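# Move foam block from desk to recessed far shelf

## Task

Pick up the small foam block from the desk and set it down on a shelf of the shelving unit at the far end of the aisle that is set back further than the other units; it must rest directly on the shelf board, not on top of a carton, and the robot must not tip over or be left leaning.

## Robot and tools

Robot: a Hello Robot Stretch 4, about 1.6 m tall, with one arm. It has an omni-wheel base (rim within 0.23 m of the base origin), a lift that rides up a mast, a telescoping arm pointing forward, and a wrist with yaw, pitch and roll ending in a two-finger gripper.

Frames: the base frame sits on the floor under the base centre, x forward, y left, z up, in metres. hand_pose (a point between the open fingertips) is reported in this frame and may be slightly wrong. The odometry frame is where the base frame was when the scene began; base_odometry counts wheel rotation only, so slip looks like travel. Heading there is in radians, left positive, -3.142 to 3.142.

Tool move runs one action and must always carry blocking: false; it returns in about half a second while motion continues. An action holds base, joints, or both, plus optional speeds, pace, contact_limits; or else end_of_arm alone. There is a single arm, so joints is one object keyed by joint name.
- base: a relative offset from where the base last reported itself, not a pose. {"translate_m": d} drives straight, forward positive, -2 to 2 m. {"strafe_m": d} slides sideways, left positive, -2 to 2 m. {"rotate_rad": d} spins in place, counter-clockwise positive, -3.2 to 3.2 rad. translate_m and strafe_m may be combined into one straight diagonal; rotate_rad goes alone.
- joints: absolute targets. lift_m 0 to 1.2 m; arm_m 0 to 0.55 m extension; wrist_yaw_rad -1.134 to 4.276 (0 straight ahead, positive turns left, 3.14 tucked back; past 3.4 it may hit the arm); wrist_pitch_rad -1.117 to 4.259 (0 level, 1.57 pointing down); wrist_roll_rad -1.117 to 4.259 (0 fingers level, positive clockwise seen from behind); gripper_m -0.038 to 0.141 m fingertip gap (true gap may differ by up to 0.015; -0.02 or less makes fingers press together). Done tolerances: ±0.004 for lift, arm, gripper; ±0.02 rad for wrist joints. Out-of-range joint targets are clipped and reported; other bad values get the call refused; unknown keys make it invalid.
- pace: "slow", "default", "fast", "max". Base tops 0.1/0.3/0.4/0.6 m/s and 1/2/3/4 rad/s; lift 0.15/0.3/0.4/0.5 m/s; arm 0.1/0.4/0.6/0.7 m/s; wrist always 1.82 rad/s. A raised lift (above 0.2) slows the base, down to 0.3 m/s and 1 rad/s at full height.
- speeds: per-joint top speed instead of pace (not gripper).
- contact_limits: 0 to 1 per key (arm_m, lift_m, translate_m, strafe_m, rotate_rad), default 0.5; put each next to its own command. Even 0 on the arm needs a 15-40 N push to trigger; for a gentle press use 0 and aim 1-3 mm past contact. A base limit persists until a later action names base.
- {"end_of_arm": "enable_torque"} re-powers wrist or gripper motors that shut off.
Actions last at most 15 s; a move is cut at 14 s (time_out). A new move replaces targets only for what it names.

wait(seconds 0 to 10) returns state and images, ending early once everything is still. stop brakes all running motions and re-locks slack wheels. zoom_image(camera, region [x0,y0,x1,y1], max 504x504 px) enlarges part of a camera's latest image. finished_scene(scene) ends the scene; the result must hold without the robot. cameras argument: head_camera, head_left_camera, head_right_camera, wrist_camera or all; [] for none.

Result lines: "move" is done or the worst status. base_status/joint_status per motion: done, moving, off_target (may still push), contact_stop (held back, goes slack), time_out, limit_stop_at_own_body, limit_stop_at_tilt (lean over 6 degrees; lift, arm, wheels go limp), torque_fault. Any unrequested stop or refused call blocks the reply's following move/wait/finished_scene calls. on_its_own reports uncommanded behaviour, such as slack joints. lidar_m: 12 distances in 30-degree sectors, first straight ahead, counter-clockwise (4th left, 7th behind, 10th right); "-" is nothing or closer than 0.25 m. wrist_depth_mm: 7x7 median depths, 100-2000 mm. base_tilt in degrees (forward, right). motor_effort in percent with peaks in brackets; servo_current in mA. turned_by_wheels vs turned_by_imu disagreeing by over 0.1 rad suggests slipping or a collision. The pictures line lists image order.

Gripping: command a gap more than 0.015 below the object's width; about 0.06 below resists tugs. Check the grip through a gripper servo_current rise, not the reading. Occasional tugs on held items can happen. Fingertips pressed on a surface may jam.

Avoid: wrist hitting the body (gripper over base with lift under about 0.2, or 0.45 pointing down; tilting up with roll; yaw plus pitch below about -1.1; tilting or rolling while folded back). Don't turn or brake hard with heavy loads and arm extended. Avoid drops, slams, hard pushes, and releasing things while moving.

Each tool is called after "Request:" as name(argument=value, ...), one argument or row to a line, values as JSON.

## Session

Request:
move(
  blocking=false,
)

Scene clock: 0.00 s.
base_odometry: x=+0.000 y=+0.000 heading=+0.000
turned_by_wheels: +0.000
turned_by_imu: +0.000
base_tilt: forward=+0.3 right=+1.3
lidar_m: 1.83 1.83 2.11 1.03 1.04 1.25 1.87 1.89 1.17 1.09 1.06 1.21
base_status: not commanded
joint_positions: lift_m=+0.246 arm_m=+0.002 wrist_yaw_rad=+3.068 wrist_pitch_rad=+0.002 wrist_roll_rad=+0.000 gripper_m=+0.056
joint_status: not commanded
measured_speeds: all 0
motor_effort: lift_m=+20 arm_m=-4 wheel_0=+0 wheel_1=-1 wheel_2=+0
servo_current: wrist_yaw_rad=39 wrist_pitch_rad=46 wrist_roll_rad=26 gripper_m=39
hand_pose: x=-0.1080 y=+0.1084 z=+0.4236 quat_wxyz=(+0.037, -0.001, +0.000, +0.999) (m; base frame)
wrist_depth_mm: - 138 - - - - - / 114 139 - - - - - / 117 140 285 - - - - / 136 177 - - - - - / - 1863 - - - - - / 1397 1464 196 1464 1397 1537 1336 / 1008 917 1060 152 976 1008 1060
pictures: head_camera, head_left_camera, head_right_camera, wrist_camera
camera_calibration:
wrist_camera: T_world_to_cam=[[0.121255, 0.991667, 0.0435218, -0.135582], [0.0279103, 0.0404218, -0.998793, 0.474762], [-0.992229, 0.122323, -0.0227764, 0.118878], [0, 0, 0, 1]] pos_world=[0.121144, 0.10072, 0.482798]

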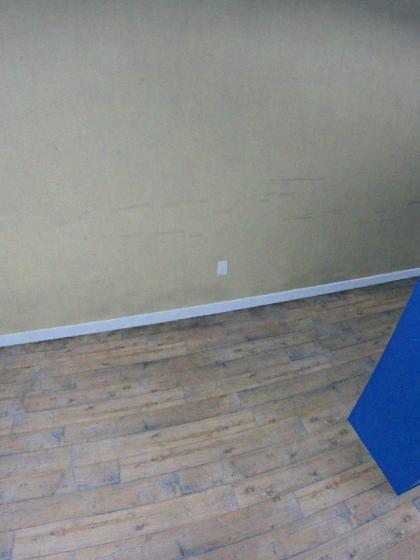

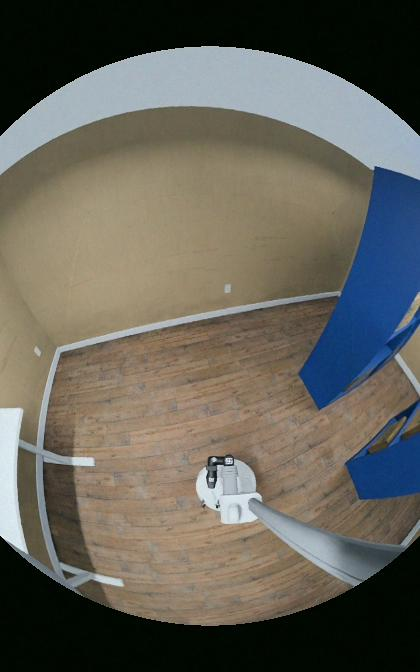

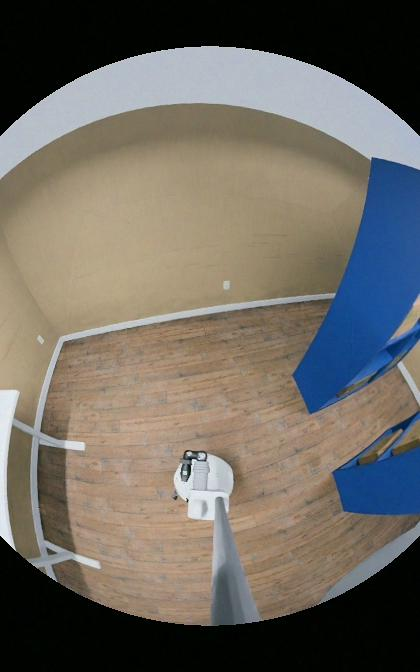

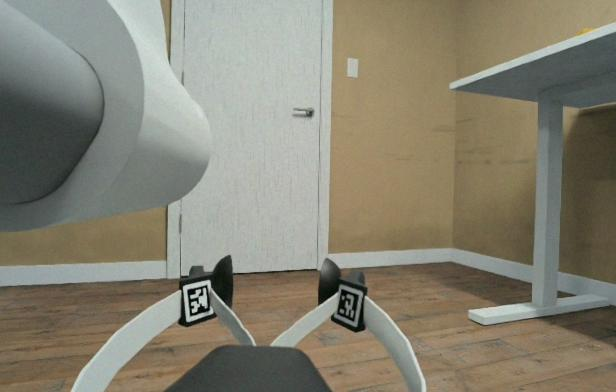

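Request:
move(
  base={"rotate_rad": 1.83},
  joints={"lift_m": 0.8, "wrist_yaw_rad": 0.0, "gripper_m": 0.13},
  pace="fast",
  blocking=false,
  cameras=[],
)

Request:
wait(
  seconds=0.6,
  cameras=[],
)

Request:
move(
  joints={"wrist_pitch_rad": 0.5},
  blocking=false,
  cameras=[],
)

Request:
wait(
  seconds=2.5,
  cameras=["head_camera", "wrist_camera", "head_left_camera"],
)

Scene clock: 20.57 s.
move: moving
base_odometry: x=+0.000 y=+0.000 heading=+0.391
turned_by_wheels: +0.391
turned_by_imu: +0.384
base_tilt: forward=+0.4 right=+1.5
lidar_m: 1.83 1.99 1.05 1.03 1.14 1.89 1.86 1.29 1.08 1.06 1.12 1.86
base_status: rotate_rad moving
joint_positions: lift_m=+0.311 arm_m=+0.002 wrist_yaw_rad=+2.412 wrist_pitch_rad=+0.002 wrist_roll_rad=+0.000 gripper_m=+0.076
joint_status: lift_m moving; wrist_yaw_rad moving; gripper_m moving
measured_speeds: translate_m=-0.001 strafe_m=-0.001 rotate_rad=+1.487 lift_m=+0.248 arm_m=+0.000 wrist_yaw_rad=-1.811 wrist_pitch_rad=+0.000 wrist_roll_rad=+0.000
motor_effort: lift_m=+27(28) arm_m=-4(4) wheel_0=-8(9) wheel_1=-6(8) wheel_2=-10(10)
servo_current: wrist_yaw_rad=65(124) wrist_pitch_rad=46(59) wrist_roll_rad=26(33) gripper_m=72(91)
hand_pose: x=+0.0165 y=+0.2574 z=+0.4887 quat_wxyz=(+0.357, -0.001, +0.000, +0.934) (m; base frame)
wrist_depth_mm: 1618 - - - - - - / 1661 - - - - - - / 1661 - - - - - - / 1661 - - - - - - / 1661 - - - - - - / 1499 1464 200 1661 195 1537 1397 / 1138 1025 1160 149 1098 1138 1182
pictures: none
No camera images: "cameras" was empty.

Scene clock: 21.17 s.
earlier move: moving
base_odometry: x=+0.000 y=+0.000 heading=+1.526
turned_by_wheels: +1.134
turned_by_imu: +1.120
base_tilt: forward=+0.5 right=+1.5
lidar_m: 1.04 1.04 1.20 1.85 1.85 1.22 1.06 1.06 1.17 1.83 1.82 2.08
base_status: rotate_rad moving
joint_positions: lift_m=+0.530 arm_m=+0.002 wrist_yaw_rad=+1.330 wrist_pitch_rad=+0.002 wrist_roll_rad=+0.000 gripper_m=+0.124
joint_status: lift_m moving; wrist_yaw_rad moving; gripper_m moving
measured_speeds: translate_m=+0.000 strafe_m=+0.000 rotate_rad=+1.400 lift_m=+0.400 arm_m=+0.000 wrist_yaw_rad=-1.786 wrist_pitch_rad=+0.000 wrist_roll_rad=+0.000
motor_effort: lift_m=+25(28) arm_m=-4(4) wheel_0=-3(10) wheel_1=+0(9) wheel_2=+0(11)
servo_current: wrist_yaw_rad=85(124) wrist_pitch_rad=39(59) wrist_roll_rad=26(33) gripper_m=59(111)
hand_pose: x=+0.3268 y=+0.2592 z=+0.7080 quat_wxyz=(+0.787, -0.001, +0.001, +0.617) (m; base frame)
wrist_depth_mm: 1537 - - - - - - / 1576 - - - - - - / 1537 - - - - - - / 1499 - - - - - - / 1537 - - - - - - / 1537 189 1863 - 196 - - / 1499 1537 1708 109 1661 1537 -
wait: 0.60 s; no rest
pictures: none
No camera images: "cameras" was empty.

Scene clock: 21.67 s.
move: moving
base_odometry: x=+0.000 y=+0.000 heading=+1.830
turned_by_wheels: +0.304
turned_by_imu: +0.301
base_tilt: forward=+0.4 right=+1.4
lidar_m: 1.03 1.08 1.93 1.86 1.96 1.09 1.06 1.06 1.93 1.83 1.91 1.08
base_status: rotate_rad moving
joint_positions: lift_m=+0.718 arm_m=+0.002 wrist_yaw_rad=+0.437 wrist_pitch_rad=+0.481 wrist_roll_rad=+0.000 gripper_m=+0.130
joint_status: lift_m moving; wrist_yaw_rad moving; wrist_pitch_rad moving; gripper_m moving
measured_speeds: translate_m=+0.000 strafe_m=+0.000 rotate_rad=+0.000 lift_m=+0.295 arm_m=+0.000 wrist_yaw_rad=-1.802 wrist_pitch_rad=+0.578 wrist_roll_rad=+0.000
motor_effort: lift_m=+25(27) arm_m=-4(4) wheel_0=-2(4) wheel_1=+0(2) wheel_2=+3(3)
servo_current: wrist_yaw_rad=104(130) wrist_pitch_rad=52(72) wrist_roll_rad=26(33) gripper_m=46(59)
hand_pose: x=+0.4418 y=+0.0289 z=+0.7622 quat_wxyz=(+0.948, -0.052, +0.233, +0.210) (m; base frame)
wrist_depth_mm: - - - - - - - / - - - - - - - / - - - - - - - / 1708 1863 1808 1921 1756 - - / 1464 1499 1464 1537 1576 1499 1098 / 1205 194 1229 1229 202 1255 1255 / 1042 1025 1078 110 1060 1060 1060
pictures: none
No camera images: "cameras" was empty.

Scene clock: 22.53 s.
earlier move: done
base_odometry: x=+0.000 y=+0.000 heading=+1.830
turned_by_wheels: +0.000
turned_by_imu: +0.000
base_tilt: forward=+0.5 right=+1.2
lidar_m: 1.04 1.08 1.93 1.85 1.95 1.08 1.09 1.05 1.91 1.83 1.90 1.08
base_status: done
joint_positions: lift_m=+0.800 arm_m=+0.002 wrist_yaw_rad=+0.004 wrist_pitch_rad=+0.500 wrist_roll_rad=+0.000 gripper_m=+0.130
joint_status: all done
measured_speeds: all 0
motor_effort: lift_m=+24(27) arm_m=-4(4) wheel_0=-2(4) wheel_1=+1(2) wheel_2=+2(3)
servo_current: wrist_yaw_rad=46(130) wrist_pitch_rad=33(72) wrist_roll_rad=26(33) gripper_m=33(59)
hand_pose: x=+0.4266 y=-0.0865 z=+0.8397 quat_wxyz=(+0.969, +0.000, +0.247, +0.002) (m; base frame)
wrist_depth_mm: - - - - - - - / - - - - - - - / - - - - - - - / 1808 1708 1863 - 1921 - - / 1499 1499 1537 1537 1576 1661 1576 / 1255 195 1308 1336 202 1336 1366 / 1078 1078 1138 - 1160 1098 1160
wait: 0.87 of 2.5 s (the move ended)
pictures: head_camera, head_left_camera, wrist_camera
camera_calibration:
wrist_camera: T_world_to_cam=[[-0.017835, -0.99797, 0.0611382, -0.152819], [-0.498496, -0.0441304, -0.865768, 0.988825], [0.866709, -0.0459182, -0.496697, 0.273005], [0, 0, 0, 1]] pos_world=[0.253584, -0.0963357, 1.00104]

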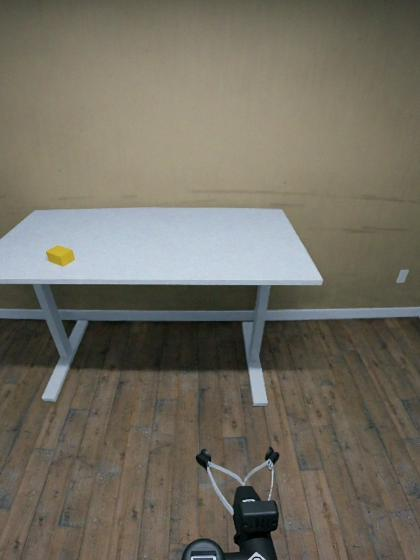

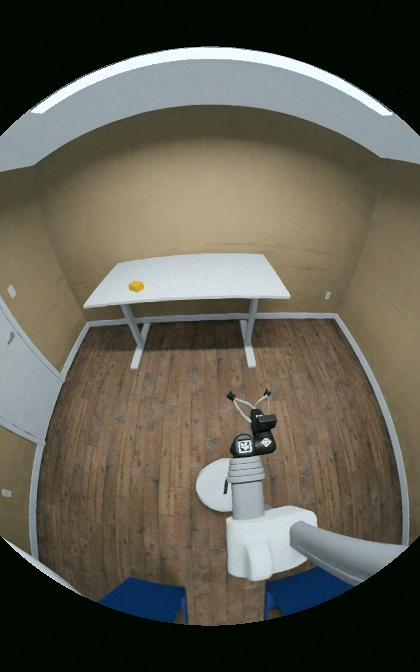

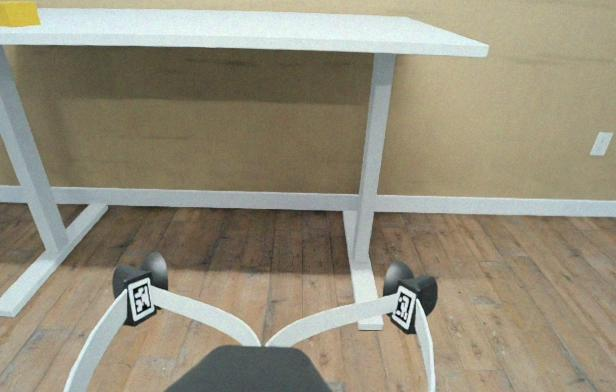

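Request:
zoom_image(
  camera="head_camera",
  region=[20, 220, 110, 300],
)

Scaled by 5.600 from the camera's 420x560 image, which has a finer 1200x1600 frame.

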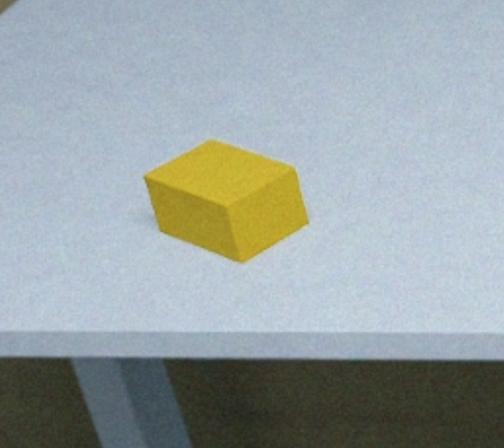

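Request:
move(
  base={"rotate_rad": 1.085},
  joints={"lift_m": 0.97},
  pace="fast",
  blocking=false,
  cameras=[],
)

Request:
wait(
  seconds=1.6,
  cameras=["head_camera"],
)

Request:
move(
  base={"translate_m": 0.34, "strafe_m": -0.69},
  pace="fast",
  blocking=false,
  contact_limits={"translate_m": 0.3, "strafe_m": 0.3},
  cameras=[],
)

Request:
wait(
  seconds=4,
  cameras=["head_camera", "wrist_camera", "head_left_camera"],
)

Scene clock: 76.10 s.
move: moving
base_odometry: x=+0.000 y=+0.000 heading=+2.117
turned_by_wheels: +0.287
turned_by_imu: +0.282
base_tilt: forward=+0.3 right=+1.4
lidar_m: 1.05 1.23 1.83 1.87 1.18 1.07 1.05 1.21 1.84 1.84 2.07 1.04
base_status: rotate_rad moving
joint_positions: lift_m=+0.865 arm_m=+0.002 wrist_yaw_rad=+0.003 wrist_pitch_rad=+0.500 wrist_roll_rad=+0.000 gripper_m=+0.130
joint_status: lift_m moving
measured_speeds: translate_m=+0.000 strafe_m=+0.000 rotate_rad=+1.091 lift_m=+0.248 arm_m=+0.000 wrist_yaw_rad=+0.000 wrist_pitch_rad=+0.000 wrist_roll_rad=+0.000
motor_effort: lift_m=+25(27) arm_m=-4(4) wheel_0=-8(8) wheel_1=-7(8) wheel_2=-6(9)
servo_current: wrist_yaw_rad=39(52) wrist_pitch_rad=46(52) wrist_roll_rad=33(33) gripper_m=46(52)
hand_pose: x=+0.4266 y=-0.0866 z=+0.9050 quat_wxyz=(+0.969, +0.000, +0.247, +0.002) (m; base frame)
wrist_depth_mm: - - - - - - - / - - - - - - - / - - - - - 1098 - / - - - - - 1182 - / 1618 1618 1576 1708 1708 1661 1661 / 1308 195 1397 1397 202 1397 1464 / 1182 1138 1229 - 1229 1160 1255
pictures: none
No camera images: "cameras" was empty.

Scene clock: 77.33 s.
earlier move: done
base_odometry: x=+0.000 y=+0.000 heading=+2.915
turned_by_wheels: +0.797
turned_by_imu: +0.788
base_tilt: forward=+0.4 right=+1.4
lidar_m: 1.92 1.84 1.99 1.08 1.05 1.06 1.89 1.84 1.92 1.09 1.03 1.10
base_status: done
joint_positions: lift_m=+0.970 arm_m=+0.002 wrist_yaw_rad=+0.003 wrist_pitch_rad=+0.500 wrist_roll_rad=+0.000 gripper_m=+0.130
joint_status: all done
measured_speeds: all 0
motor_effort: lift_m=+23(27) arm_m=-4(4) wheel_0=-2(9) wheel_1=+0(8) wheel_2=-1(10)
servo_current: wrist_yaw_rad=39(52) wrist_pitch_rad=46(52) wrist_roll_rad=26(39) gripper_m=39(52)
hand_pose: x=+0.4266 y=-0.0866 z=+1.0097 quat_wxyz=(+0.969, +0.000, +0.247, +0.002) (m; base frame)
wrist_depth_mm: 1336 - - 1708 - - - / 1366 - - 1863 - - - / 1537 - - - - - - / - 1661 - - - - - / 1618 1708 1863 1863 1983 1863 - / 1499 194 1576 1537 203 1618 1537 / 1281 1255 1336 - 1366 1281 1336
wait: 1.23 of 1.6 s (the move ended)
pictures: head_camera

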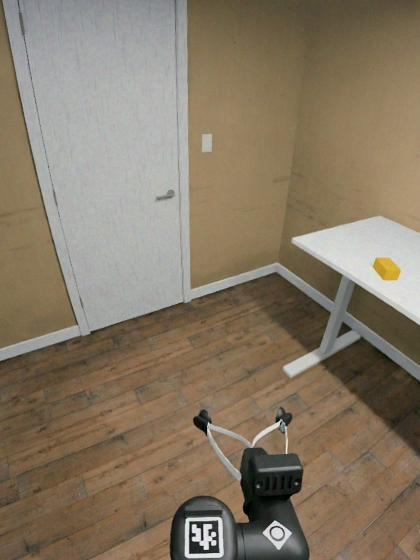

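"contact_limits": translate_m and strafe_m are given together and make one move, which takes one limit: state it under one of them only

not run: a call was refused earlier in this reply.

Request:
move(
  base={"translate_m": 0.34, "strafe_m": -0.69},
  pace="fast",
  blocking=false,
  cameras=[],
)

Request:
wait(
  seconds=4,
  cameras=["head_camera", "wrist_camera"],
)

Scene clock: 83.97 s.
move: moving
base_odometry: x=-0.009 y=+0.039 heading=+2.915
turned_by_wheels: +0.000
turned_by_imu: -0.001
base_tilt: forward=+0.2 right=+1.4
lidar_m: 1.91 1.86 1.97 1.10 1.08 1.10 1.91 1.84 1.93 1.02 0.99 1.06
base_status: translate_m moving; strafe_m moving
joint_positions: lift_m=+0.970 arm_m=+0.002 wrist_yaw_rad=+0.003 wrist_pitch_rad=+0.500 wrist_roll_rad=+0.000 gripper_m=+0.130
joint_status: not commanded
measured_speeds: translate_m=+0.067 strafe_m=-0.137 rotate_rad=+0.006 lift_m=+0.000 arm_m=+0.000 wrist_yaw_rad=+0.000 wrist_pitch_rad=+0.000 wrist_roll_rad=+0.000
motor_effort: lift_m=+23(23) arm_m=-4(4) wheel_0=+11(11) wheel_1=-6(9) wheel_2=-6(7)
servo_current: wrist_yaw_rad=33(46) wrist_pitch_rad=39(52) wrist_roll_rad=33(33) gripper_m=46(52)
hand_pose: x=+0.4266 y=-0.0866 z=+1.0097 quat_wxyz=(+0.969, +0.000, +0.247, +0.002) (m; base frame)
wrist_depth_mm: 1281 - 1618 - - - - / 1430 - 1708 - - - - / 1537 - 1983 - - - - / - 1661 - - - - - / 1708 1863 1808 1921 1863 1808 - / 1464 194 1537 1537 202 1537 1537 / 1281 1255 1308 - 1336 1366 1397
pictures: none
No camera images: "cameras" was empty.

Scene clock: 87.03 s.
earlier move: done
base_odometry: x=-0.176 y=+0.749 heading=+2.915
turned_by_wheels: +0.000
turned_by_imu: -0.002
base_tilt: forward=+0.3 right=+1.4
lidar_m: 0.44 1.84 1.99 1.85 1.80 1.86 1.87 1.82 0.42 0.28 0.27 0.31
base_status: done
joint_positions: lift_m=+0.970 arm_m=+0.002 wrist_yaw_rad=+0.003 wrist_pitch_rad=+0.500 wrist_roll_rad=+0.000 gripper_m=+0.130
joint_status: not commanded
measured_speeds: all 0
motor_effort: lift_m=+23(23) arm_m=-4(4) wheel_0=+1(12) wheel_1=-1(9) wheel_2=-2(8)
servo_current: wrist_yaw_rad=33(46) wrist_pitch_rad=26(52) wrist_roll_rad=26(33) gripper_m=52(59)
hand_pose: x=+0.4266 y=-0.0866 z=+1.0097 quat_wxyz=(+0.969, +0.000, +0.247, +0.002) (m; base frame)
wrist_depth_mm: 1366 - - - - - - / 1464 - - - - - - / - 1618 - - - - - / - 1708 - - - - - / 1661 1756 1863 - - - - / 1464 194 1430 167 195 - - / 1255 1281 1336 - - - -
wait: 3.07 of 4 s (the move ended)
pictures: head_camera, wrist_camera
camera_calibration:
wrist_camera: T_world_to_cam=[[-0.0180787, -0.997965, 0.0611407, -0.163175], [-0.498615, -0.0440051, -0.865706, 1.13598], [0.866635, -0.0461365, -0.496805, 0.357593], [0, 0, 0, 1]] pos_world=[0.253565, -0.0963559, 1.17106]

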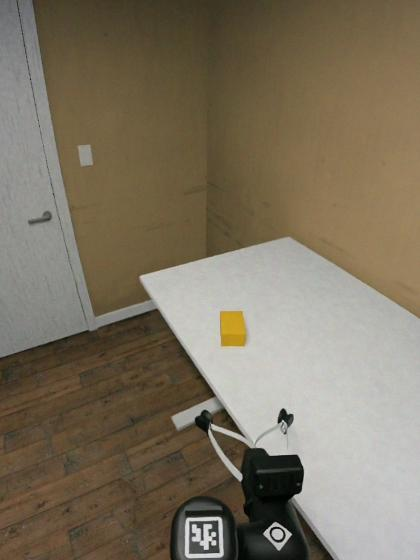

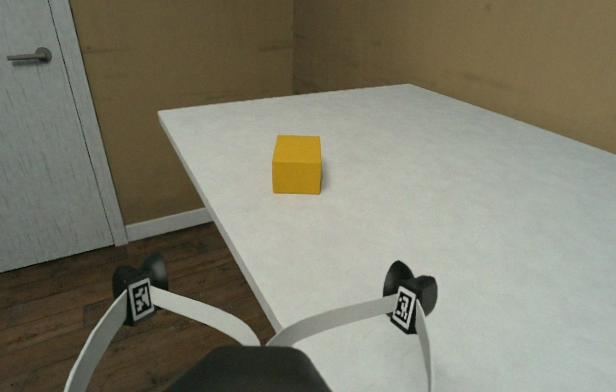

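Request:
move(
  joints={"arm_m": 0.2},
  blocking=false,
  cameras=[],
)

Request:
wait(
  seconds=1.3,
  cameras=["head_camera", "wrist_camera"],
)

Scene clock: 100.70 s.
move: moving
base_odometry: x=-0.176 y=+0.749 heading=+2.915
turned_by_wheels: +0.000
turned_by_imu: -0.001
base_tilt: forward=+0.3 right=+1.3
lidar_m: 0.48 1.86 1.97 1.84 1.80 1.88 1.87 1.81 0.42 0.29 0.27 0.30
base_status: not commanded
joint_positions: lift_m=+0.970 arm_m=+0.054 wrist_yaw_rad=+0.003 wrist_pitch_rad=+0.500 wrist_roll_rad=+0.000 gripper_m=+0.130
joint_status: arm_m moving
measured_speeds: translate_m=+0.000 strafe_m=+0.000 rotate_rad=+0.000 lift_m=+0.000 arm_m=+0.198 wrist_yaw_rad=+0.000 wrist_pitch_rad=+0.000 wrist_roll_rad=+0.000
motor_effort: lift_m=+23(23) arm_m=+8(8) wheel_0=+1(2) wheel_1=+0(1) wheel_2=-2(2)
servo_current: wrist_yaw_rad=39(39) wrist_pitch_rad=39(52) wrist_roll_rad=26(26) gripper_m=46(46)
hand_pose: x=+0.4787 y=-0.0866 z=+1.0097 quat_wxyz=(+0.969, +0.000, +0.247, +0.002) (m; base frame)
wrist_depth_mm: 1308 - - - - - - / 1366 - - - - - - / - 1537 - - - - - / - 1661 - 484 - - - / 1661 1756 1756 - - - - / 1430 194 1430 - 195 - - / 1281 1229 1336 - - - -
pictures: none
No camera images: "cameras" was empty.

Scene clock: 101.90 s.
earlier move: done
base_odometry: x=-0.176 y=+0.749 heading=+2.915
turned_by_wheels: +0.000
turned_by_imu: +0.000
base_tilt: forward=+0.4 right=+1.4
lidar_m: 0.43 1.84 1.99 1.83 1.80 1.87 1.87 1.80 0.44 0.29 0.28 0.31
base_status: not commanded
joint_positions: lift_m=+0.970 arm_m=+0.200 wrist_yaw_rad=+0.003 wrist_pitch_rad=+0.500 wrist_roll_rad=+0.000 gripper_m=+0.130
joint_status: all done
measured_speeds: all 0
motor_effort: lift_m=+23(23) arm_m=+7(9) wheel_0=+1(2) wheel_1=-1(1) wheel_2=-2(2)
servo_current: wrist_yaw_rad=39(46) wrist_pitch_rad=39(52) wrist_roll_rad=33(33) gripper_m=46(52)
hand_pose: x=+0.6241 y=-0.0866 z=+1.0097 quat_wxyz=(+0.969, +0.000, +0.247, +0.002) (m; base frame)
wrist_depth_mm: 1205 - - - - - - / 1308 - - - - - - / 1397 - - - - - - / - 1499 - 382 - - - / - 1618 - 345 - - - / 1464 194 - 178 194 - - / 1255 1255 - - - - -
wait: 1.20 of 1.3 s (the move ended)
pictures: head_camera, wrist_camera
camera_calibration:
wrist_camera: T_world_to_cam=[[-0.0180987, -0.997965, 0.0611407, -0.159598], [-0.498616, -0.0439951, -0.865706, 1.23445], [0.866634, -0.0461539, -0.496805, 0.186454], [0, 0, 0, 1]] pos_world=[0.45104, -0.0963575, 1.17106]

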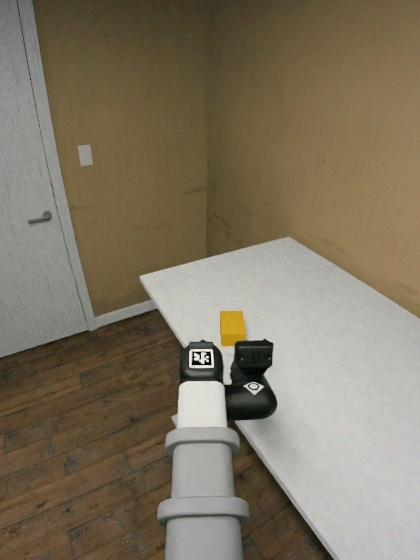

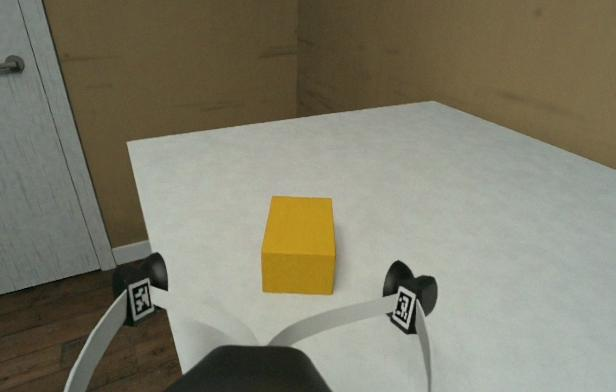

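Request:
move(
  base={"strafe_m": -0.017},
  joints={"lift_m": 0.896},
  blocking=false,
  cameras=[],
)

Request:
wait(
  seconds=1.2,
  cameras=["wrist_camera"],
)

Scene clock: 132.77 s.
move: moving
base_odometry: x=-0.172 y=+0.765 heading=+2.915
turned_by_wheels: +0.000
turned_by_imu: -0.001
base_tilt: forward=+0.3 right=+1.3
lidar_m: 0.40 1.85 2.00 1.86 1.82 1.88 1.86 1.79 0.41 0.27 0.25 0.28
base_status: strafe_m moving
joint_positions: lift_m=+0.931 arm_m=+0.200 wrist_yaw_rad=+0.003 wrist_pitch_rad=+0.500 wrist_roll_rad=+0.000 gripper_m=+0.130
joint_status: lift_m moving
measured_speeds: translate_m=+0.001 strafe_m=-0.001 rotate_rad=-0.003 lift_m=-0.147 arm_m=+0.000 wrist_yaw_rad=+0.000 wrist_pitch_rad=+0.000 wrist_roll_rad=+0.000
motor_effort: lift_m=+14(21) arm_m=+7(7) wheel_0=+2(9) wheel_1=+2(7) wheel_2=+0(2)
servo_current: wrist_yaw_rad=39(39) wrist_pitch_rad=39(46) wrist_roll_rad=26(39) gripper_m=52(52)
hand_pose: x=+0.6241 y=-0.0866 z=+0.9712 quat_wxyz=(+0.969, +0.000, +0.247, +0.002) (m; base frame)
wrist_depth_mm: 1160 - - - - - - / 1229 - - - - - - / 1366 - - - - - - / 1499 - 349 355 - - - / 1576 1618 - 336 - - - / 1464 194 - - 195 - - / 1255 1182 - - - - -
pictures: none
No camera images: "cameras" was empty.

Scene clock: 133.67 s.
earlier move: done
base_odometry: x=-0.172 y=+0.765 heading=+2.915
turned_by_wheels: +0.000
turned_by_imu: +0.000
base_tilt: forward=+0.3 right=+1.5
lidar_m: 0.43 1.85 1.98 1.85 1.82 1.88 1.84 1.80 0.36 0.28 0.26 0.27
base_status: done
joint_positions: lift_m=+0.896 arm_m=+0.200 wrist_yaw_rad=+0.003 wrist_pitch_rad=+0.500 wrist_roll_rad=+0.000 gripper_m=+0.130
joint_status: all done
measured_speeds: all 0
motor_effort: lift_m=+14(21) arm_m=+7(7) wheel_0=+2(9) wheel_1=+1(7) wheel_2=+0(2)
servo_current: wrist_yaw_rad=33(46) wrist_pitch_rad=46(59) wrist_roll_rad=33(39) gripper_m=46(52)
hand_pose: x=+0.6241 y=-0.0866 z=+0.9364 quat_wxyz=(+0.969, +0.000, +0.247, +0.002) (m; base frame)
wrist_depth_mm: 1182 - - - - - - / 1255 - - - - - - / 1397 - - 347 - - - / 1464 1537 306 307 - - - / 1576 1576 - - - - - / 1397 194 - - 195 - - / 1229 1160 - - - - -
wait: 0.90 of 1.2 s (the move ended)
pictures: wrist_camera
camera_calibration:
wrist_camera: T_world_to_cam=[[-0.0180984, -0.997965, 0.0611407, -0.155118], [-0.498616, -0.0439952, -0.865706, 1.17102], [0.866634, -0.0461536, -0.496805, 0.150048], [0, 0, 0, 1]] pos_world=[0.451046, -0.0963575, 1.09779]

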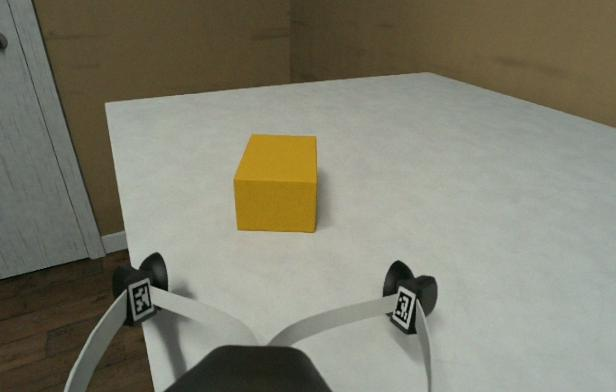

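Request:
move(
  joints={"lift_m": 0.903, "arm_m": 0.344},
  contact_limits={"arm_m": 0.3},
  blocking=false,
  cameras=[],
)

Request:
wait(
  seconds=1.5,
  cameras=["wrist_camera"],
)

Request:
move(
  joints={"gripper_m": 0.012},
  blocking=false,
  cameras=[],
)

Request:
wait(
  seconds=2,
  cameras=["wrist_camera"],
)

Scene clock: 148.40 s.
move: moving
base_odometry: x=-0.172 y=+0.765 heading=+2.915
turned_by_wheels: +0.000
turned_by_imu: -0.001
base_tilt: forward=+0.4 right=+1.5
lidar_m: 0.42 1.85 1.98 1.85 1.81 1.90 1.86 1.80 0.39 0.28 0.27 0.29
base_status: not commanded
joint_positions: lift_m=+0.903 arm_m=+0.252 wrist_yaw_rad=+0.003 wrist_pitch_rad=+0.500 wrist_roll_rad=+0.000 gripper_m=+0.130
joint_status: lift_m moving; arm_m moving
measured_speeds: translate_m=+0.000 strafe_m=+0.000 rotate_rad=+0.000 lift_m=+0.000 arm_m=+0.198 wrist_yaw_rad=+0.000 wrist_pitch_rad=+0.000 wrist_roll_rad=+0.000
motor_effort: lift_m=+23(24) arm_m=+10(10) wheel_0=+2(2) wheel_1=+1(1) wheel_2=+0(0)
servo_current: wrist_yaw_rad=33(39) wrist_pitch_rad=33(52) wrist_roll_rad=20(33) gripper_m=39(52)
contact_limits: arm_m 0.3
hand_pose: x=+0.6765 y=-0.0866 z=+0.9426 quat_wxyz=(+0.969, +0.000, +0.247, +0.002) (m; base frame)
wrist_depth_mm: 1160 - - - - - - / 1229 - - - - - - / 1336 - - - - - - / 1464 - 286 289 - - - / - 290 273 278 - - - / 1430 193 - - 195 - - / 1229 1138 - - - - -
pictures: none
No camera images: "cameras" was empty.

Scene clock: 149.40 s.
earlier move: done
base_odometry: x=-0.172 y=+0.765 heading=+2.915
turned_by_wheels: +0.000
turned_by_imu: +0.000
base_tilt: forward=+0.3 right=+1.3
lidar_m: 0.44 1.86 1.99 1.85 1.81 1.87 1.85 1.81 0.39 0.27 0.26 0.28
base_status: not commanded
joint_positions: lift_m=+0.903 arm_m=+0.344 wrist_yaw_rad=+0.003 wrist_pitch_rad=+0.500 wrist_roll_rad=+0.000 gripper_m=+0.130
joint_status: all done
measured_speeds: all 0
motor_effort: lift_m=+24(26) arm_m=+6(10) wheel_0=+2(2) wheel_1=+1(1) wheel_2=+0(0)
servo_current: wrist_yaw_rad=39(46) wrist_pitch_rad=39(52) wrist_roll_rad=26(33) gripper_m=52(52)
contact_limits: arm_m 0.3
hand_pose: x=+0.7681 y=-0.0866 z=+0.9426 quat_wxyz=(+0.969, +0.000, +0.247, +0.002) (m; base frame)
wrist_depth_mm: - - - - - - - / 1138 - - - - - - / 1229 - - - - - - / - - - - - - - / - - 226 228 - - - / 1366 187 188 190 194 - - / - - - 109 - - -
wait: 1.00 of 1.5 s (the move ended)
pictures: wrist_camera
camera_calibration:
wrist_camera: T_world_to_cam=[[-0.0181029, -0.997965, 0.0611409, -0.152889], [-0.498618, -0.0439931, -0.865705, 1.2482], [0.866633, -0.0461577, -0.496807, 0.0283251], [0, 0, 0, 1]] pos_world=[0.59506, -0.0963579, 1.10399]

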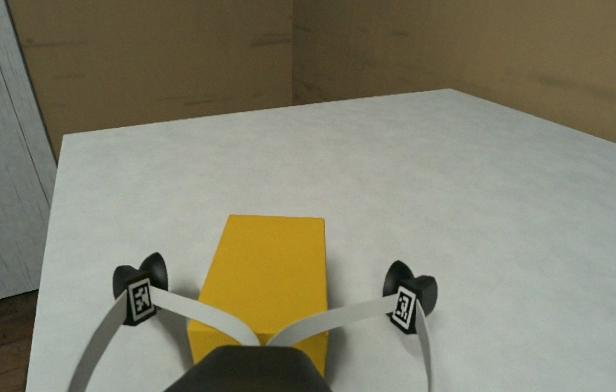

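Scene clock: 149.90 s.
move: moving
base_odometry: x=-0.172 y=+0.765 heading=+2.915
turned_by_wheels: +0.000
turned_by_imu: +0.000
base_tilt: forward=+0.3 right=+1.2
lidar_m: 0.43 1.87 1.97 1.85 1.81 1.89 1.86 1.81 0.39 0.28 0.25 0.27
base_status: not commanded
joint_positions: lift_m=+0.903 arm_m=+0.344 wrist_yaw_rad=+0.003 wrist_pitch_rad=+0.500 wrist_roll_rad=+0.000 gripper_m=+0.116
joint_status: gripper_m moving
measured_speeds: all 0
motor_effort: lift_m=+24(24) arm_m=+7(7) wheel_0=+2(2) wheel_1=+1(1) wheel_2=+0(0)
servo_current: wrist_yaw_rad=33(46) wrist_pitch_rad=52(52) wrist_roll_rad=20(33) gripper_m=117(117)
contact_limits: arm_m 0.3
hand_pose: x=+0.7681 y=-0.0866 z=+0.9426 quat_wxyz=(+0.969, +0.000, +0.247, +0.002) (m; base frame)
wrist_depth_mm: - - - - - - - / 1160 - - - - - - / 1229 - - - - - - / - - - - - - - / - - 226 228 - - - / 1336 186 187 189 195 - - / - - 179 - - - -
pictures: none
No camera images: "cameras" was empty.

Scene clock: 151.43 s.
earlier move: done
base_odometry: x=-0.172 y=+0.765 heading=+2.915
turned_by_wheels: +0.000
turned_by_imu: +0.000
base_tilt: forward=+0.2 right=+1.4
lidar_m: 0.43 1.85 1.99 1.86 1.82 1.89 1.87 1.80 0.37 0.26 0.25 0.27
base_status: not commanded
joint_positions: lift_m=+0.903 arm_m=+0.344 wrist_yaw_rad=+0.003 wrist_pitch_rad=+0.500 wrist_roll_rad=+0.000 gripper_m=+0.013
joint_status: all done
measured_speeds: all 0
motor_effort: lift_m=+24(24) arm_m=+6(7) wheel_0=+2(2) wheel_1=+1(1) wheel_2=+0(0)
servo_current: wrist_yaw_rad=33(46) wrist_pitch_rad=39(52) wrist_roll_rad=33(33) gripper_m=130(293)
contact_limits: arm_m 0.3
hand_pose: x=+0.7681 y=-0.0866 z=+0.9426 quat_wxyz=(+0.969, +0.000, +0.247, +0.002) (m; base frame)
wrist_depth_mm: - - - - - - - / 1138 - - - - - - / 1229 - - - - - - / - - - - - - - / - - 213 215 - - - / 1308 174 176 178 179 - - / 223 - 159 159 - - -
wait: 1.53 of 2 s (the move ended)
pictures: wrist_camera
camera_calibration:
wrist_camera: T_world_to_cam=[[-0.018103, -0.997965, 0.0611408, -0.152888], [-0.498618, -0.043993, -0.865705, 1.2482], [0.866633, -0.0461577, -0.496807, 0.0283247], [0, 0, 0, 1]] pos_world=[0.59506, -0.0963579, 1.10399]

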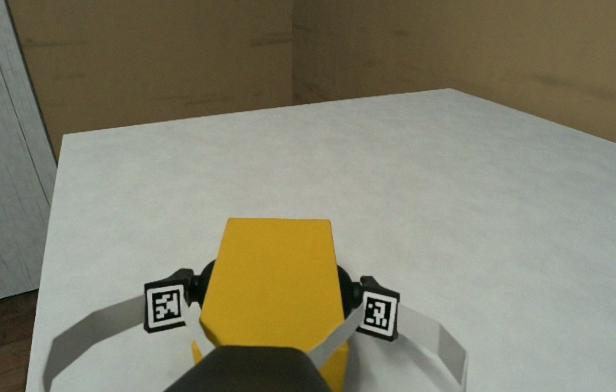

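Request:
move(
  joints={"lift_m": 1.08},
  blocking=false,
  cameras=[],
)

Request:
move(
  base={"strafe_m": 0.55},
  joints={"arm_m": 0.02},
  pace="fast",
  blocking=false,
  cameras=[],
)

Request:
wait(
  seconds=3,
  cameras=["wrist_camera", "head_left_camera"],
)

Scene clock: 162.13 s.
move: moving
base_odometry: x=-0.172 y=+0.765 heading=+2.915
turned_by_wheels: +0.000
turned_by_imu: -0.001
base_tilt: forward=+0.3 right=+1.4
lidar_m: 0.43 1.86 1.98 1.86 1.82 1.88 1.87 1.81 0.39 0.28 0.26 0.28
base_status: not commanded
joint_positions: lift_m=+0.942 arm_m=+0.344 wrist_yaw_rad=+0.003 wrist_pitch_rad=+0.500 wrist_roll_rad=+0.000 gripper_m=+0.013
joint_status: lift_m moving
measured_speeds: translate_m=+0.000 strafe_m=+0.000 rotate_rad=+0.000 lift_m=+0.149 arm_m=+0.000 wrist_yaw_rad=+0.000 wrist_pitch_rad=+0.000 wrist_roll_rad=+0.000
motor_effort: lift_m=+24(28) arm_m=+6(7) wheel_0=+2(2) wheel_1=+1(1) wheel_2=+0(0)
servo_current: wrist_yaw_rad=33(46) wrist_pitch_rad=52(52) wrist_roll_rad=20(33) gripper_m=124(124)
contact_limits: arm_m 0.3
hand_pose: x=+0.7681 y=-0.0866 z=+0.9818 quat_wxyz=(+0.969, +0.000, +0.247, +0.002) (m; base frame)
wrist_depth_mm: - - - - - - - / 1182 - - - - - - / 1229 - - - - - - / 1308 - - - - - - / - - 211 214 - - - / 1336 174 176 177 179 - - / 1205 - 159 160 - - -
pictures: none
No camera images: "cameras" was empty.

Scene clock: 162.63 s.
move: moving
base_odometry: x=-0.183 y=+0.719 heading=+2.915
turned_by_wheels: +0.000
turned_by_imu: +0.000
base_tilt: forward=+0.5 right=+1.5
lidar_m: 0.49 1.83 1.95 1.81 1.78 1.85 1.89 1.83 0.43 0.31 0.32 0.32
base_status: strafe_m moving
joint_positions: lift_m=+1.038 arm_m=+0.266 wrist_yaw_rad=+0.003 wrist_pitch_rad=+0.500 wrist_roll_rad=+0.000 gripper_m=+0.013
joint_status: lift_m moving; arm_m moving
measured_speeds: translate_m=+0.000 strafe_m=+0.180 rotate_rad=+0.000 lift_m=+0.162 arm_m=-0.297 wrist_yaw_rad=+0.000 wrist_pitch_rad=+0.000 wrist_roll_rad=+0.000
motor_effort: lift_m=+25(26) arm_m=-7(10) wheel_0=-11(11) wheel_1=+12(12) wheel_2=+0(1)
servo_current: wrist_yaw_rad=39(46) wrist_pitch_rad=39(52) wrist_roll_rad=26(33) gripper_m=117(130)
hand_pose: x=+0.6899 y=-0.0866 z=+1.0784 quat_wxyz=(+0.969, +0.000, +0.247, +0.002) (m; base frame)
wrist_depth_mm: 1118 - - - - - - / 1205 - - - - - - / 1308 - - - - - - / 1397 1397 - - - - - / - 1576 213 215 - - - / 1499 177 175 179 180 - - / 1336 1336 158 160 - - -
pictures: none
No camera images: "cameras" was empty.

Scene clock: 165.63 s.
earlier move: done
base_odometry: x=-0.296 y=+0.229 heading=+2.915
turned_by_wheels: +0.000
turned_by_imu: +0.001
base_tilt: forward=+0.3 right=+1.3
lidar_m: 1.64 1.63 1.75 1.34 1.31 1.41 2.14 2.06 2.14 0.77 0.73 0.79
base_status: done
joint_positions: lift_m=+1.080 arm_m=+0.020 wrist_yaw_rad=+0.003 wrist_pitch_rad=+0.500 wrist_roll_rad=+0.000 gripper_m=+0.013
joint_status: all done
measured_speeds: all 0
motor_effort: lift_m=+23(26) arm_m=-6(10) wheel_0=-1(12) wheel_1=-2(12) wheel_2=+0(2)
servo_current: wrist_yaw_rad=33(46) wrist_pitch_rad=46(52) wrist_roll_rad=26(39) gripper_m=111(130)
hand_pose: x=+0.4445 y=-0.0866 z=+1.1196 quat_wxyz=(+0.969, +0.000, +0.247, +0.001) (m; base frame)
wrist_depth_mm: - - 1336 - - - - / - - 1464 - - - - / - - 1618 - - - - / - - 1618 - - - - / 1366 - 213 213 - 1756 - / 1499 176 176 179 180 1576 - / 1397 1366 160 159 1464 1366 1430
wait: 3.00 s; at rest by 2.97 s
pictures: head_left_camera, wrist_camera
camera_calibration:
wrist_camera: T_world_to_cam=[[-0.0182688, -0.997962, 0.0611446, -0.169543], [-0.498775, -0.0439054, -0.865619, 1.24008], [0.866539, -0.0463112, -0.496956, 0.396861], [0, 0, 0, 1]] pos_world=[0.271527, -0.0963721, 1.28102]

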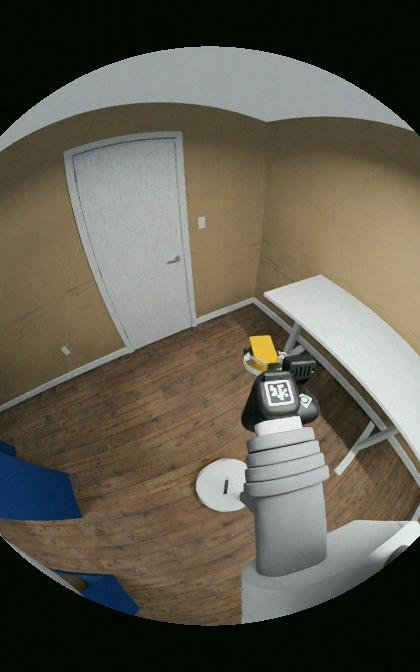

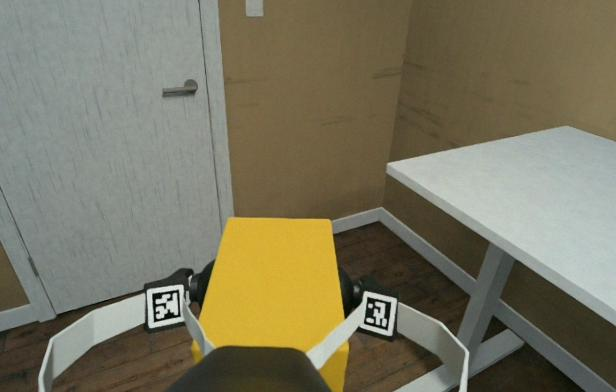

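Request:
move(
  base={"rotate_rad": 2.058},
  pace="fast",
  blocking=false,
  cameras=[],
)

Request:
wait(
  seconds=4,
  cameras=["head_camera", "head_left_camera", "head_right_camera"],
)

Scene clock: 170.93 s.
move: moving
base_odometry: x=-0.296 y=+0.229 heading=+3.093
turned_by_wheels: +0.178
turned_by_imu: +0.174
base_tilt: forward=+0.2 right=+1.4
lidar_m: 1.64 1.63 1.86 1.31 1.41 1.50 2.07 2.06 0.91 0.74 0.74 0.86
base_status: rotate_rad moving
joint_positions: lift_m=+1.080 arm_m=+0.020 wrist_yaw_rad=+0.003 wrist_pitch_rad=+0.500 wrist_roll_rad=+0.000 gripper_m=+0.013
joint_status: not commanded
measured_speeds: translate_m=+0.002 strafe_m=+0.002 rotate_rad=+0.674 lift_m=+0.000 arm_m=+0.000 wrist_yaw_rad=+0.000 wrist_pitch_rad=+0.000 wrist_roll_rad=+0.000
motor_effort: lift_m=+23(24) arm_m=-6(7) wheel_0=-6(7) wheel_1=-6(6) wheel_2=-6(6)
servo_current: wrist_yaw_rad=39(46) wrist_pitch_rad=39(46) wrist_roll_rad=26(33) gripper_m=124(124)
hand_pose: x=+0.4445 y=-0.0866 z=+1.1196 quat_wxyz=(+0.969, +0.000, +0.247, +0.001) (m; base frame)
wrist_depth_mm: 1138 - - 1366 - - - / 1182 - - 1537 - - - / 1281 - - 1661 - - - / 1397 - - 1661 - - - / - - 212 215 - 1921 - / 1576 177 177 178 179 1661 - / 1397 1397 160 159 1464 1366 1430
pictures: none
No camera images: "cameras" was empty.

Scene clock: 173.27 s.
earlier move: done
base_odometry: x=-0.296 y=+0.229 heading=-1.311
turned_by_wheels: +1.880
turned_by_imu: +1.855
base_tilt: forward=+0.3 right=+1.5
lidar_m: 1.31 1.40 2.15 2.06 2.11 0.78 0.74 0.78 1.07 1.63 1.71 1.37
base_status: done
joint_positions: lift_m=+1.080 arm_m=+0.020 wrist_yaw_rad=+0.003 wrist_pitch_rad=+0.500 wrist_roll_rad=+0.000 gripper_m=+0.013
joint_status: not commanded
measured_speeds: all 0
motor_effort: lift_m=+23(24) arm_m=-6(7) wheel_0=-3(8) wheel_1=+0(6) wheel_2=-2(8)
servo_current: wrist_yaw_rad=39(52) wrist_pitch_rad=39(59) wrist_roll_rad=26(39) gripper_m=124(130)
hand_pose: x=+0.4445 y=-0.0866 z=+1.1196 quat_wxyz=(+0.969, +0.000, +0.247, +0.001) (m; base frame)
wrist_depth_mm: - 1336 - - - - - / - 1160 - - - - - / - - - - - - - / - - - - - - - / - - 223 215 - - - / 1499 175 176 178 180 1756 1708 / 1366 1397 160 159 1464 1397 1499
wait: 2.33 of 4 s (the move ended)
pictures: head_camera, head_left_camera, head_right_camera

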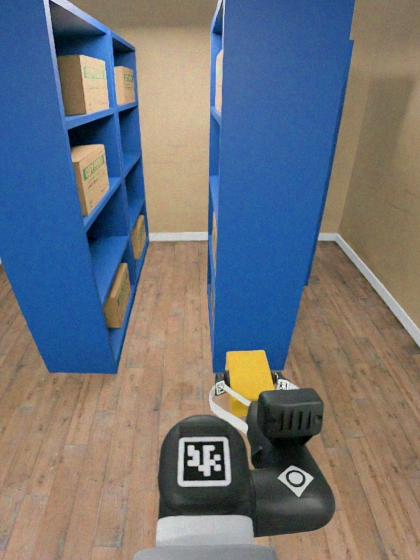

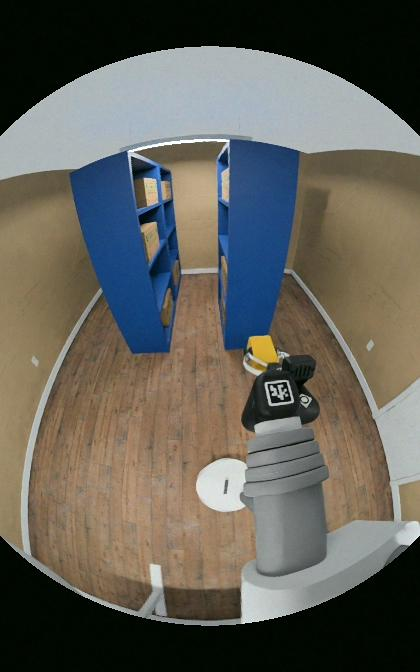

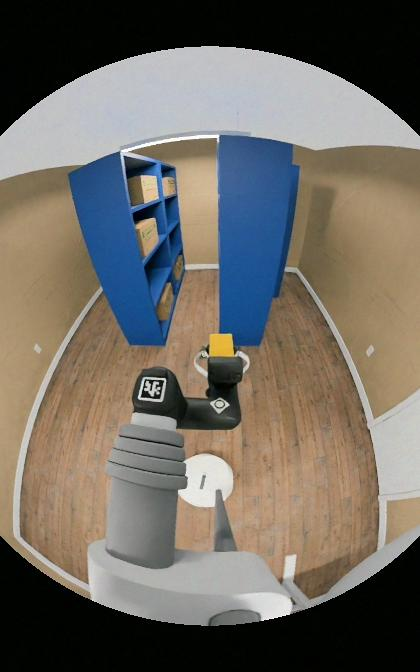

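Request:
move(
  base={"rotate_rad": 0.02},
  joints={"arm_m": 0.0, "lift_m": 1.1},
  blocking=false,
  cameras=[],
)

Request:
wait(
  seconds=0.8,
  cameras=[],
)

Request:
move(
  base={"translate_m": 0.6, "strafe_m": 0.19},
  pace="fast",
  blocking=false,
  cameras=[],
)

Request:
wait(
  seconds=4,
  cameras=["head_camera"],
)

Scene clock: 214.43 s.
move: moving
base_odometry: x=-0.296 y=+0.229 heading=-1.291
turned_by_wheels: +0.020
turned_by_imu: +0.019
base_tilt: forward=+0.3 right=+1.2
lidar_m: 1.32 1.39 2.13 2.05 2.14 0.77 0.74 0.81 1.09 1.64 1.74 1.34
base_status: rotate_rad moving
joint_positions: lift_m=+1.100 arm_m=+0.002 wrist_yaw_rad=+0.003 wrist_pitch_rad=+0.500 wrist_roll_rad=+0.000 gripper_m=+0.013
joint_status: lift_m moving; arm_m moving
joint sent to its limit — arm_m, lower limit.
measured_speeds: translate_m=+0.000 strafe_m=+0.000 rotate_rad=+0.000 lift_m=+0.006 arm_m=+0.000 wrist_yaw_rad=+0.000 wrist_pitch_rad=+0.000 wrist_roll_rad=+0.000
motor_effort: lift_m=+23(27) arm_m=-6(9) wheel_0=-2(5) wheel_1=-1(5) wheel_2=+1(6)
servo_current: wrist_yaw_rad=39(39) wrist_pitch_rad=46(46) wrist_roll_rad=26(33) gripper_m=117(124)
hand_pose: x=+0.4267 y=-0.0866 z=+1.1395 quat_wxyz=(+0.969, +0.000, +0.247, +0.001) (m; base frame)
wrist_depth_mm: - 1336 - - - - - / - 1255 - - - - - / - - - - - - - / - - - - - - - / 1430 - 223 216 - - - / 1576 175 176 178 180 1808 1808 / 1336 1397 160 159 1464 1397 1537
pictures: none
No camera images: "cameras" was empty.

Scene clock: 214.90 s.
earlier move: done
base_odometry: x=-0.296 y=+0.229 heading=-1.291
turned_by_wheels: +0.000
turned_by_imu: +0.000
base_tilt: forward=+0.3 right=+1.3
lidar_m: 1.31 1.39 2.12 2.03 2.15 0.77 0.73 0.81 1.08 1.63 1.73 1.38
base_status: done
joint_positions: lift_m=+1.100 arm_m=+0.002 wrist_yaw_rad=+0.003 wrist_pitch_rad=+0.500 wrist_roll_rad=+0.000 gripper_m=+0.013
joint_status: all done
joint sent to its limit — arm_m, lower limit.
measured_speeds: all 0
motor_effort: lift_m=+24(27) arm_m=-6(9) wheel_0=-2(5) wheel_1=-1(5) wheel_2=+0(6)
servo_current: wrist_yaw_rad=39(46) wrist_pitch_rad=39(46) wrist_roll_rad=26(33) gripper_m=124(130)
hand_pose: x=+0.4267 y=-0.0866 z=+1.1396 quat_wxyz=(+0.969, +0.000, +0.247, +0.001) (m; base frame)
wrist_depth_mm: - 1229 - - - - - / - 1229 - - - - - / - - - - - - - / - - - - - - - / 1430 - 222 215 - - - / 1576 175 176 178 179 1756 1708 / 1430 1397 160 160 1464 1397 1537
wait: 0.47 of 0.8 s (the move ended)
pictures: none
No camera images: "cameras" was empty.

Scene clock: 215.40 s.
move: moving
base_odometry: x=-0.275 y=+0.198 heading=-1.291
turned_by_wheels: +0.000
turned_by_imu: +0.000
base_tilt: forward=+0.4 right=+1.3
lidar_m: 1.28 1.39 2.10 2.04 2.13 0.82 0.77 0.85 1.15 1.64 1.72 1.34
base_status: translate_m moving; strafe_m moving
joint_positions: lift_m=+1.100 arm_m=+0.002 wrist_yaw_rad=+0.003 wrist_pitch_rad=+0.500 wrist_roll_rad=+0.000 gripper_m=+0.013
joint_status: not commanded
measured_speeds: translate_m=+0.136 strafe_m=+0.044 rotate_rad=-0.003 lift_m=+0.000 arm_m=+0.000 wrist_yaw_rad=+0.000 wrist_pitch_rad=+0.000 wrist_roll_rad=+0.000
motor_effort: lift_m=+24(24) arm_m=-6(6) wheel_0=+4(5) wheel_1=+7(9) wheel_2=-11(11)
servo_current: wrist_yaw_rad=33(46) wrist_pitch_rad=26(52) wrist_roll_rad=26(33) gripper_m=117(124)
hand_pose: x=+0.4267 y=-0.0866 z=+1.1396 quat_wxyz=(+0.969, +0.000, +0.247, +0.001) (m; base frame)
wrist_depth_mm: - 1205 - - - - - / - 1255 - - - - - / - - - - - - - / - - - - - - - / - - 222 214 - - - / 1537 175 176 179 179 1756 1756 / 1397 1397 159 159 1499 1397 1537
pictures: none
No camera images: "cameras" was empty.

Scene clock: 218.93 s.
earlier move: done
base_odometry: x=+0.053 y=-0.295 heading=-1.291
turned_by_wheels: +0.000
turned_by_imu: +0.000
base_tilt: forward=+0.2 right=+1.3
lidar_m: 1.14 0.77 1.04 1.85 1.93 1.38 1.35 1.39 1.91 1.84 1.04 0.78
base_status: done
joint_positions: lift_m=+1.100 arm_m=+0.002 wrist_yaw_rad=+0.003 wrist_pitch_rad=+0.500 wrist_roll_rad=+0.000 gripper_m=+0.013
joint_status: not commanded
measured_speeds: all 0
motor_effort: lift_m=+24(24) arm_m=-6(6) wheel_0=+2(6) wheel_1=+0(10) wheel_2=+2(11)
servo_current: wrist_yaw_rad=39(46) wrist_pitch_rad=33(52) wrist_roll_rad=26(33) gripper_m=124(137)
hand_pose: x=+0.4267 y=-0.0866 z=+1.1396 quat_wxyz=(+0.969, +0.000, +0.247, +0.001) (m; base frame)
wrist_depth_mm: 615 831 - - - - - / 654 854 - - - - - / 691 798 - - - - - / - - - - 1205 - - / - - 222 214 - - - / - 175 176 178 180 - - / - 1308 159 160 - - -
wait: 3.53 of 4 s (the move ended)
pictures: head_camera

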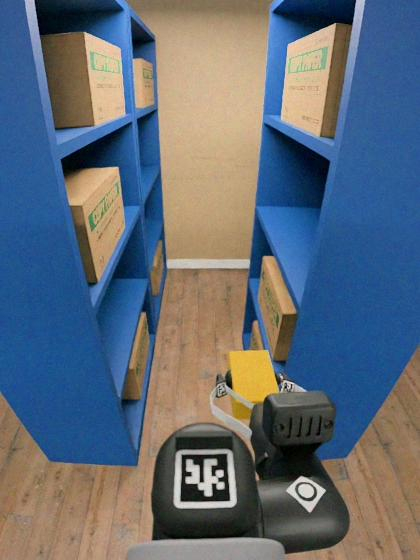

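Request:
move(
  base={"translate_m": 1.95},
  pace="fast",
  contact_limits={"translate_m": 0.2},
  blocking=false,
  cameras=[],
)

Request:
wait(
  seconds=3.5,
  cameras=["head_camera"],
)

Request:
wait(
  seconds=5,
  cameras=["head_camera", "head_right_camera"],
)

Scene clock: 237.50 s.
move: moving
base_odometry: x=+0.062 y=-0.329 heading=-1.291
turned_by_wheels: +0.000
turned_by_imu: -0.001
base_tilt: forward=+0.3 right=+1.3
lidar_m: 1.11 0.74 0.99 1.87 1.96 1.42 1.38 1.47 1.90 1.82 0.98 0.76
base_status: translate_m moving
joint_positions: lift_m=+1.100 arm_m=+0.002 wrist_yaw_rad=+0.003 wrist_pitch_rad=+0.500 wrist_roll_rad=+0.000 gripper_m=+0.013
joint_status: not commanded
measured_speeds: translate_m=+0.136 strafe_m=-0.001 rotate_rad=-0.004 lift_m=+0.000 arm_m=+0.000 wrist_yaw_rad=+0.000 wrist_pitch_rad=+0.000 wrist_roll_rad=+0.000
motor_effort: lift_m=+24(24) arm_m=-6(6) wheel_0=+7(7) wheel_1=+6(7) wheel_2=-9(10)
servo_current: wrist_yaw_rad=33(39) wrist_pitch_rad=33(52) wrist_roll_rad=26(33) gripper_m=117(124)
contact_limits: translate_m 0.2
hand_pose: x=+0.4267 y=-0.0866 z=+1.1396 quat_wxyz=(+0.969, +0.000, +0.247, +0.001) (m; base frame)
wrist_depth_mm: 634 854 - - - - - / 640 866 - - - - - / 668 - - - - - - / 1281 - - - 1098 - - / - - 222 215 - - - / - 175 176 178 179 - - / - 1229 159 159 - - -
pictures: none
No camera images: "cameras" was empty.

Scene clock: 241.00 s.
earlier move: moving
base_odometry: x=+0.364 y=-1.378 heading=-1.291
turned_by_wheels: +0.000
turned_by_imu: -0.002
base_tilt: forward=+0.2 right=+1.5
lidar_m: 1.20 0.43 0.30 0.28 0.29 0.44 3.29 0.39 0.28 0.26 0.29 0.40
base_status: translate_m moving
joint_positions: lift_m=+1.100 arm_m=+0.002 wrist_yaw_rad=+0.003 wrist_pitch_rad=+0.500 wrist_roll_rad=+0.000 gripper_m=+0.013
joint_status: not commanded
measured_speeds: translate_m=+0.330 strafe_m=+0.000 rotate_rad=+0.003 lift_m=+0.000 arm_m=+0.000 wrist_yaw_rad=+0.000 wrist_pitch_rad=+0.000 wrist_roll_rad=+0.000
motor_effort: lift_m=+24(24) arm_m=-6(6) wheel_0=+5(8) wheel_1=+4(8) wheel_2=-6(11)
servo_current: wrist_yaw_rad=46(52) wrist_pitch_rad=39(52) wrist_roll_rad=26(33) gripper_m=117(130)
contact_limits: translate_m 0.2
hand_pose: x=+0.4267 y=-0.0866 z=+1.1396 quat_wxyz=(+0.969, +0.000, +0.247, +0.001) (m; base frame)
wrist_depth_mm: - - - - - - - / - - - - - - - / - - 1308 - - 1281 281 / - - 1366 - - 1397 298 / - - 221 214 - 366 322 / - 175 176 178 179 375 359 / - 1118 159 159 1464 413 -
wait: 3.50 s; no rest
pictures: head_camera

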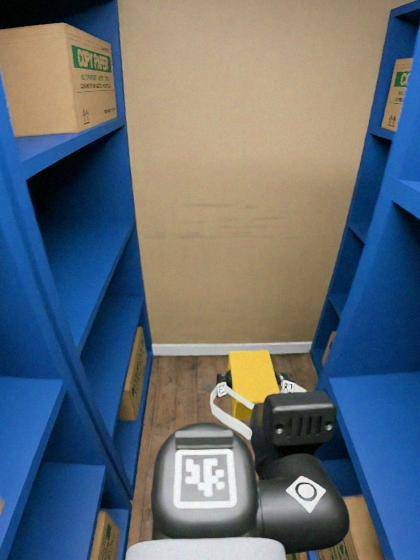

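Scene clock: 244.83 s.
earlier move: done
base_odometry: x=+0.592 y=-2.169 heading=-1.291
turned_by_wheels: +0.000
turned_by_imu: -0.001
base_tilt: forward=+0.2 right=+1.4
lidar_m: 0.63 0.44 0.29 0.28 0.30 0.43 1.15 0.41 0.40 0.71 0.76 0.68
base_status: done
joint_positions: lift_m=+1.100 arm_m=+0.002 wrist_yaw_rad=+0.003 wrist_pitch_rad=+0.500 wrist_roll_rad=+0.000 gripper_m=+0.013
joint_status: not commanded
measured_speeds: all 0
motor_effort: lift_m=+24(24) arm_m=-6(6) wheel_0=+2(8) wheel_1=+1(8) wheel_2=+2(11)
servo_current: wrist_yaw_rad=39(52) wrist_pitch_rad=52(59) wrist_roll_rad=26(33) gripper_m=117(137)
contact_limits: translate_m 0.2
hand_pose: x=+0.4267 y=-0.0866 z=+1.1396 quat_wxyz=(+0.969, +0.000, +0.247, +0.001) (m; base frame)
wrist_depth_mm: - - - - - - - / - - - - - - - / - - - - - - - / - - - - - - - / - - 212 214 - - - / 544 175 176 178 180 - - / - - 159 160 - - -
wait: 3.83 of 5 s (the move ended)
pictures: head_camera, head_right_camera

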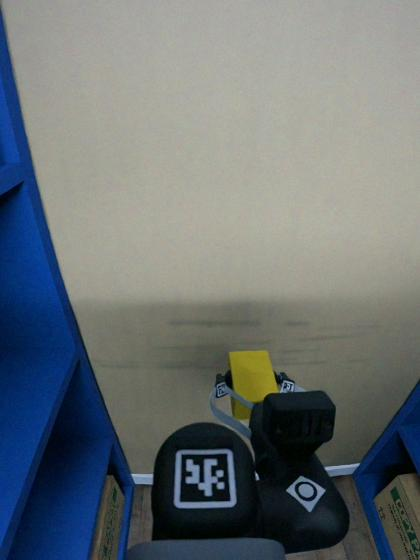

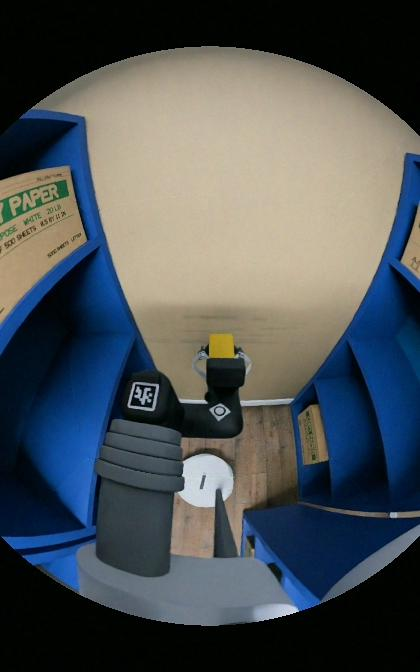

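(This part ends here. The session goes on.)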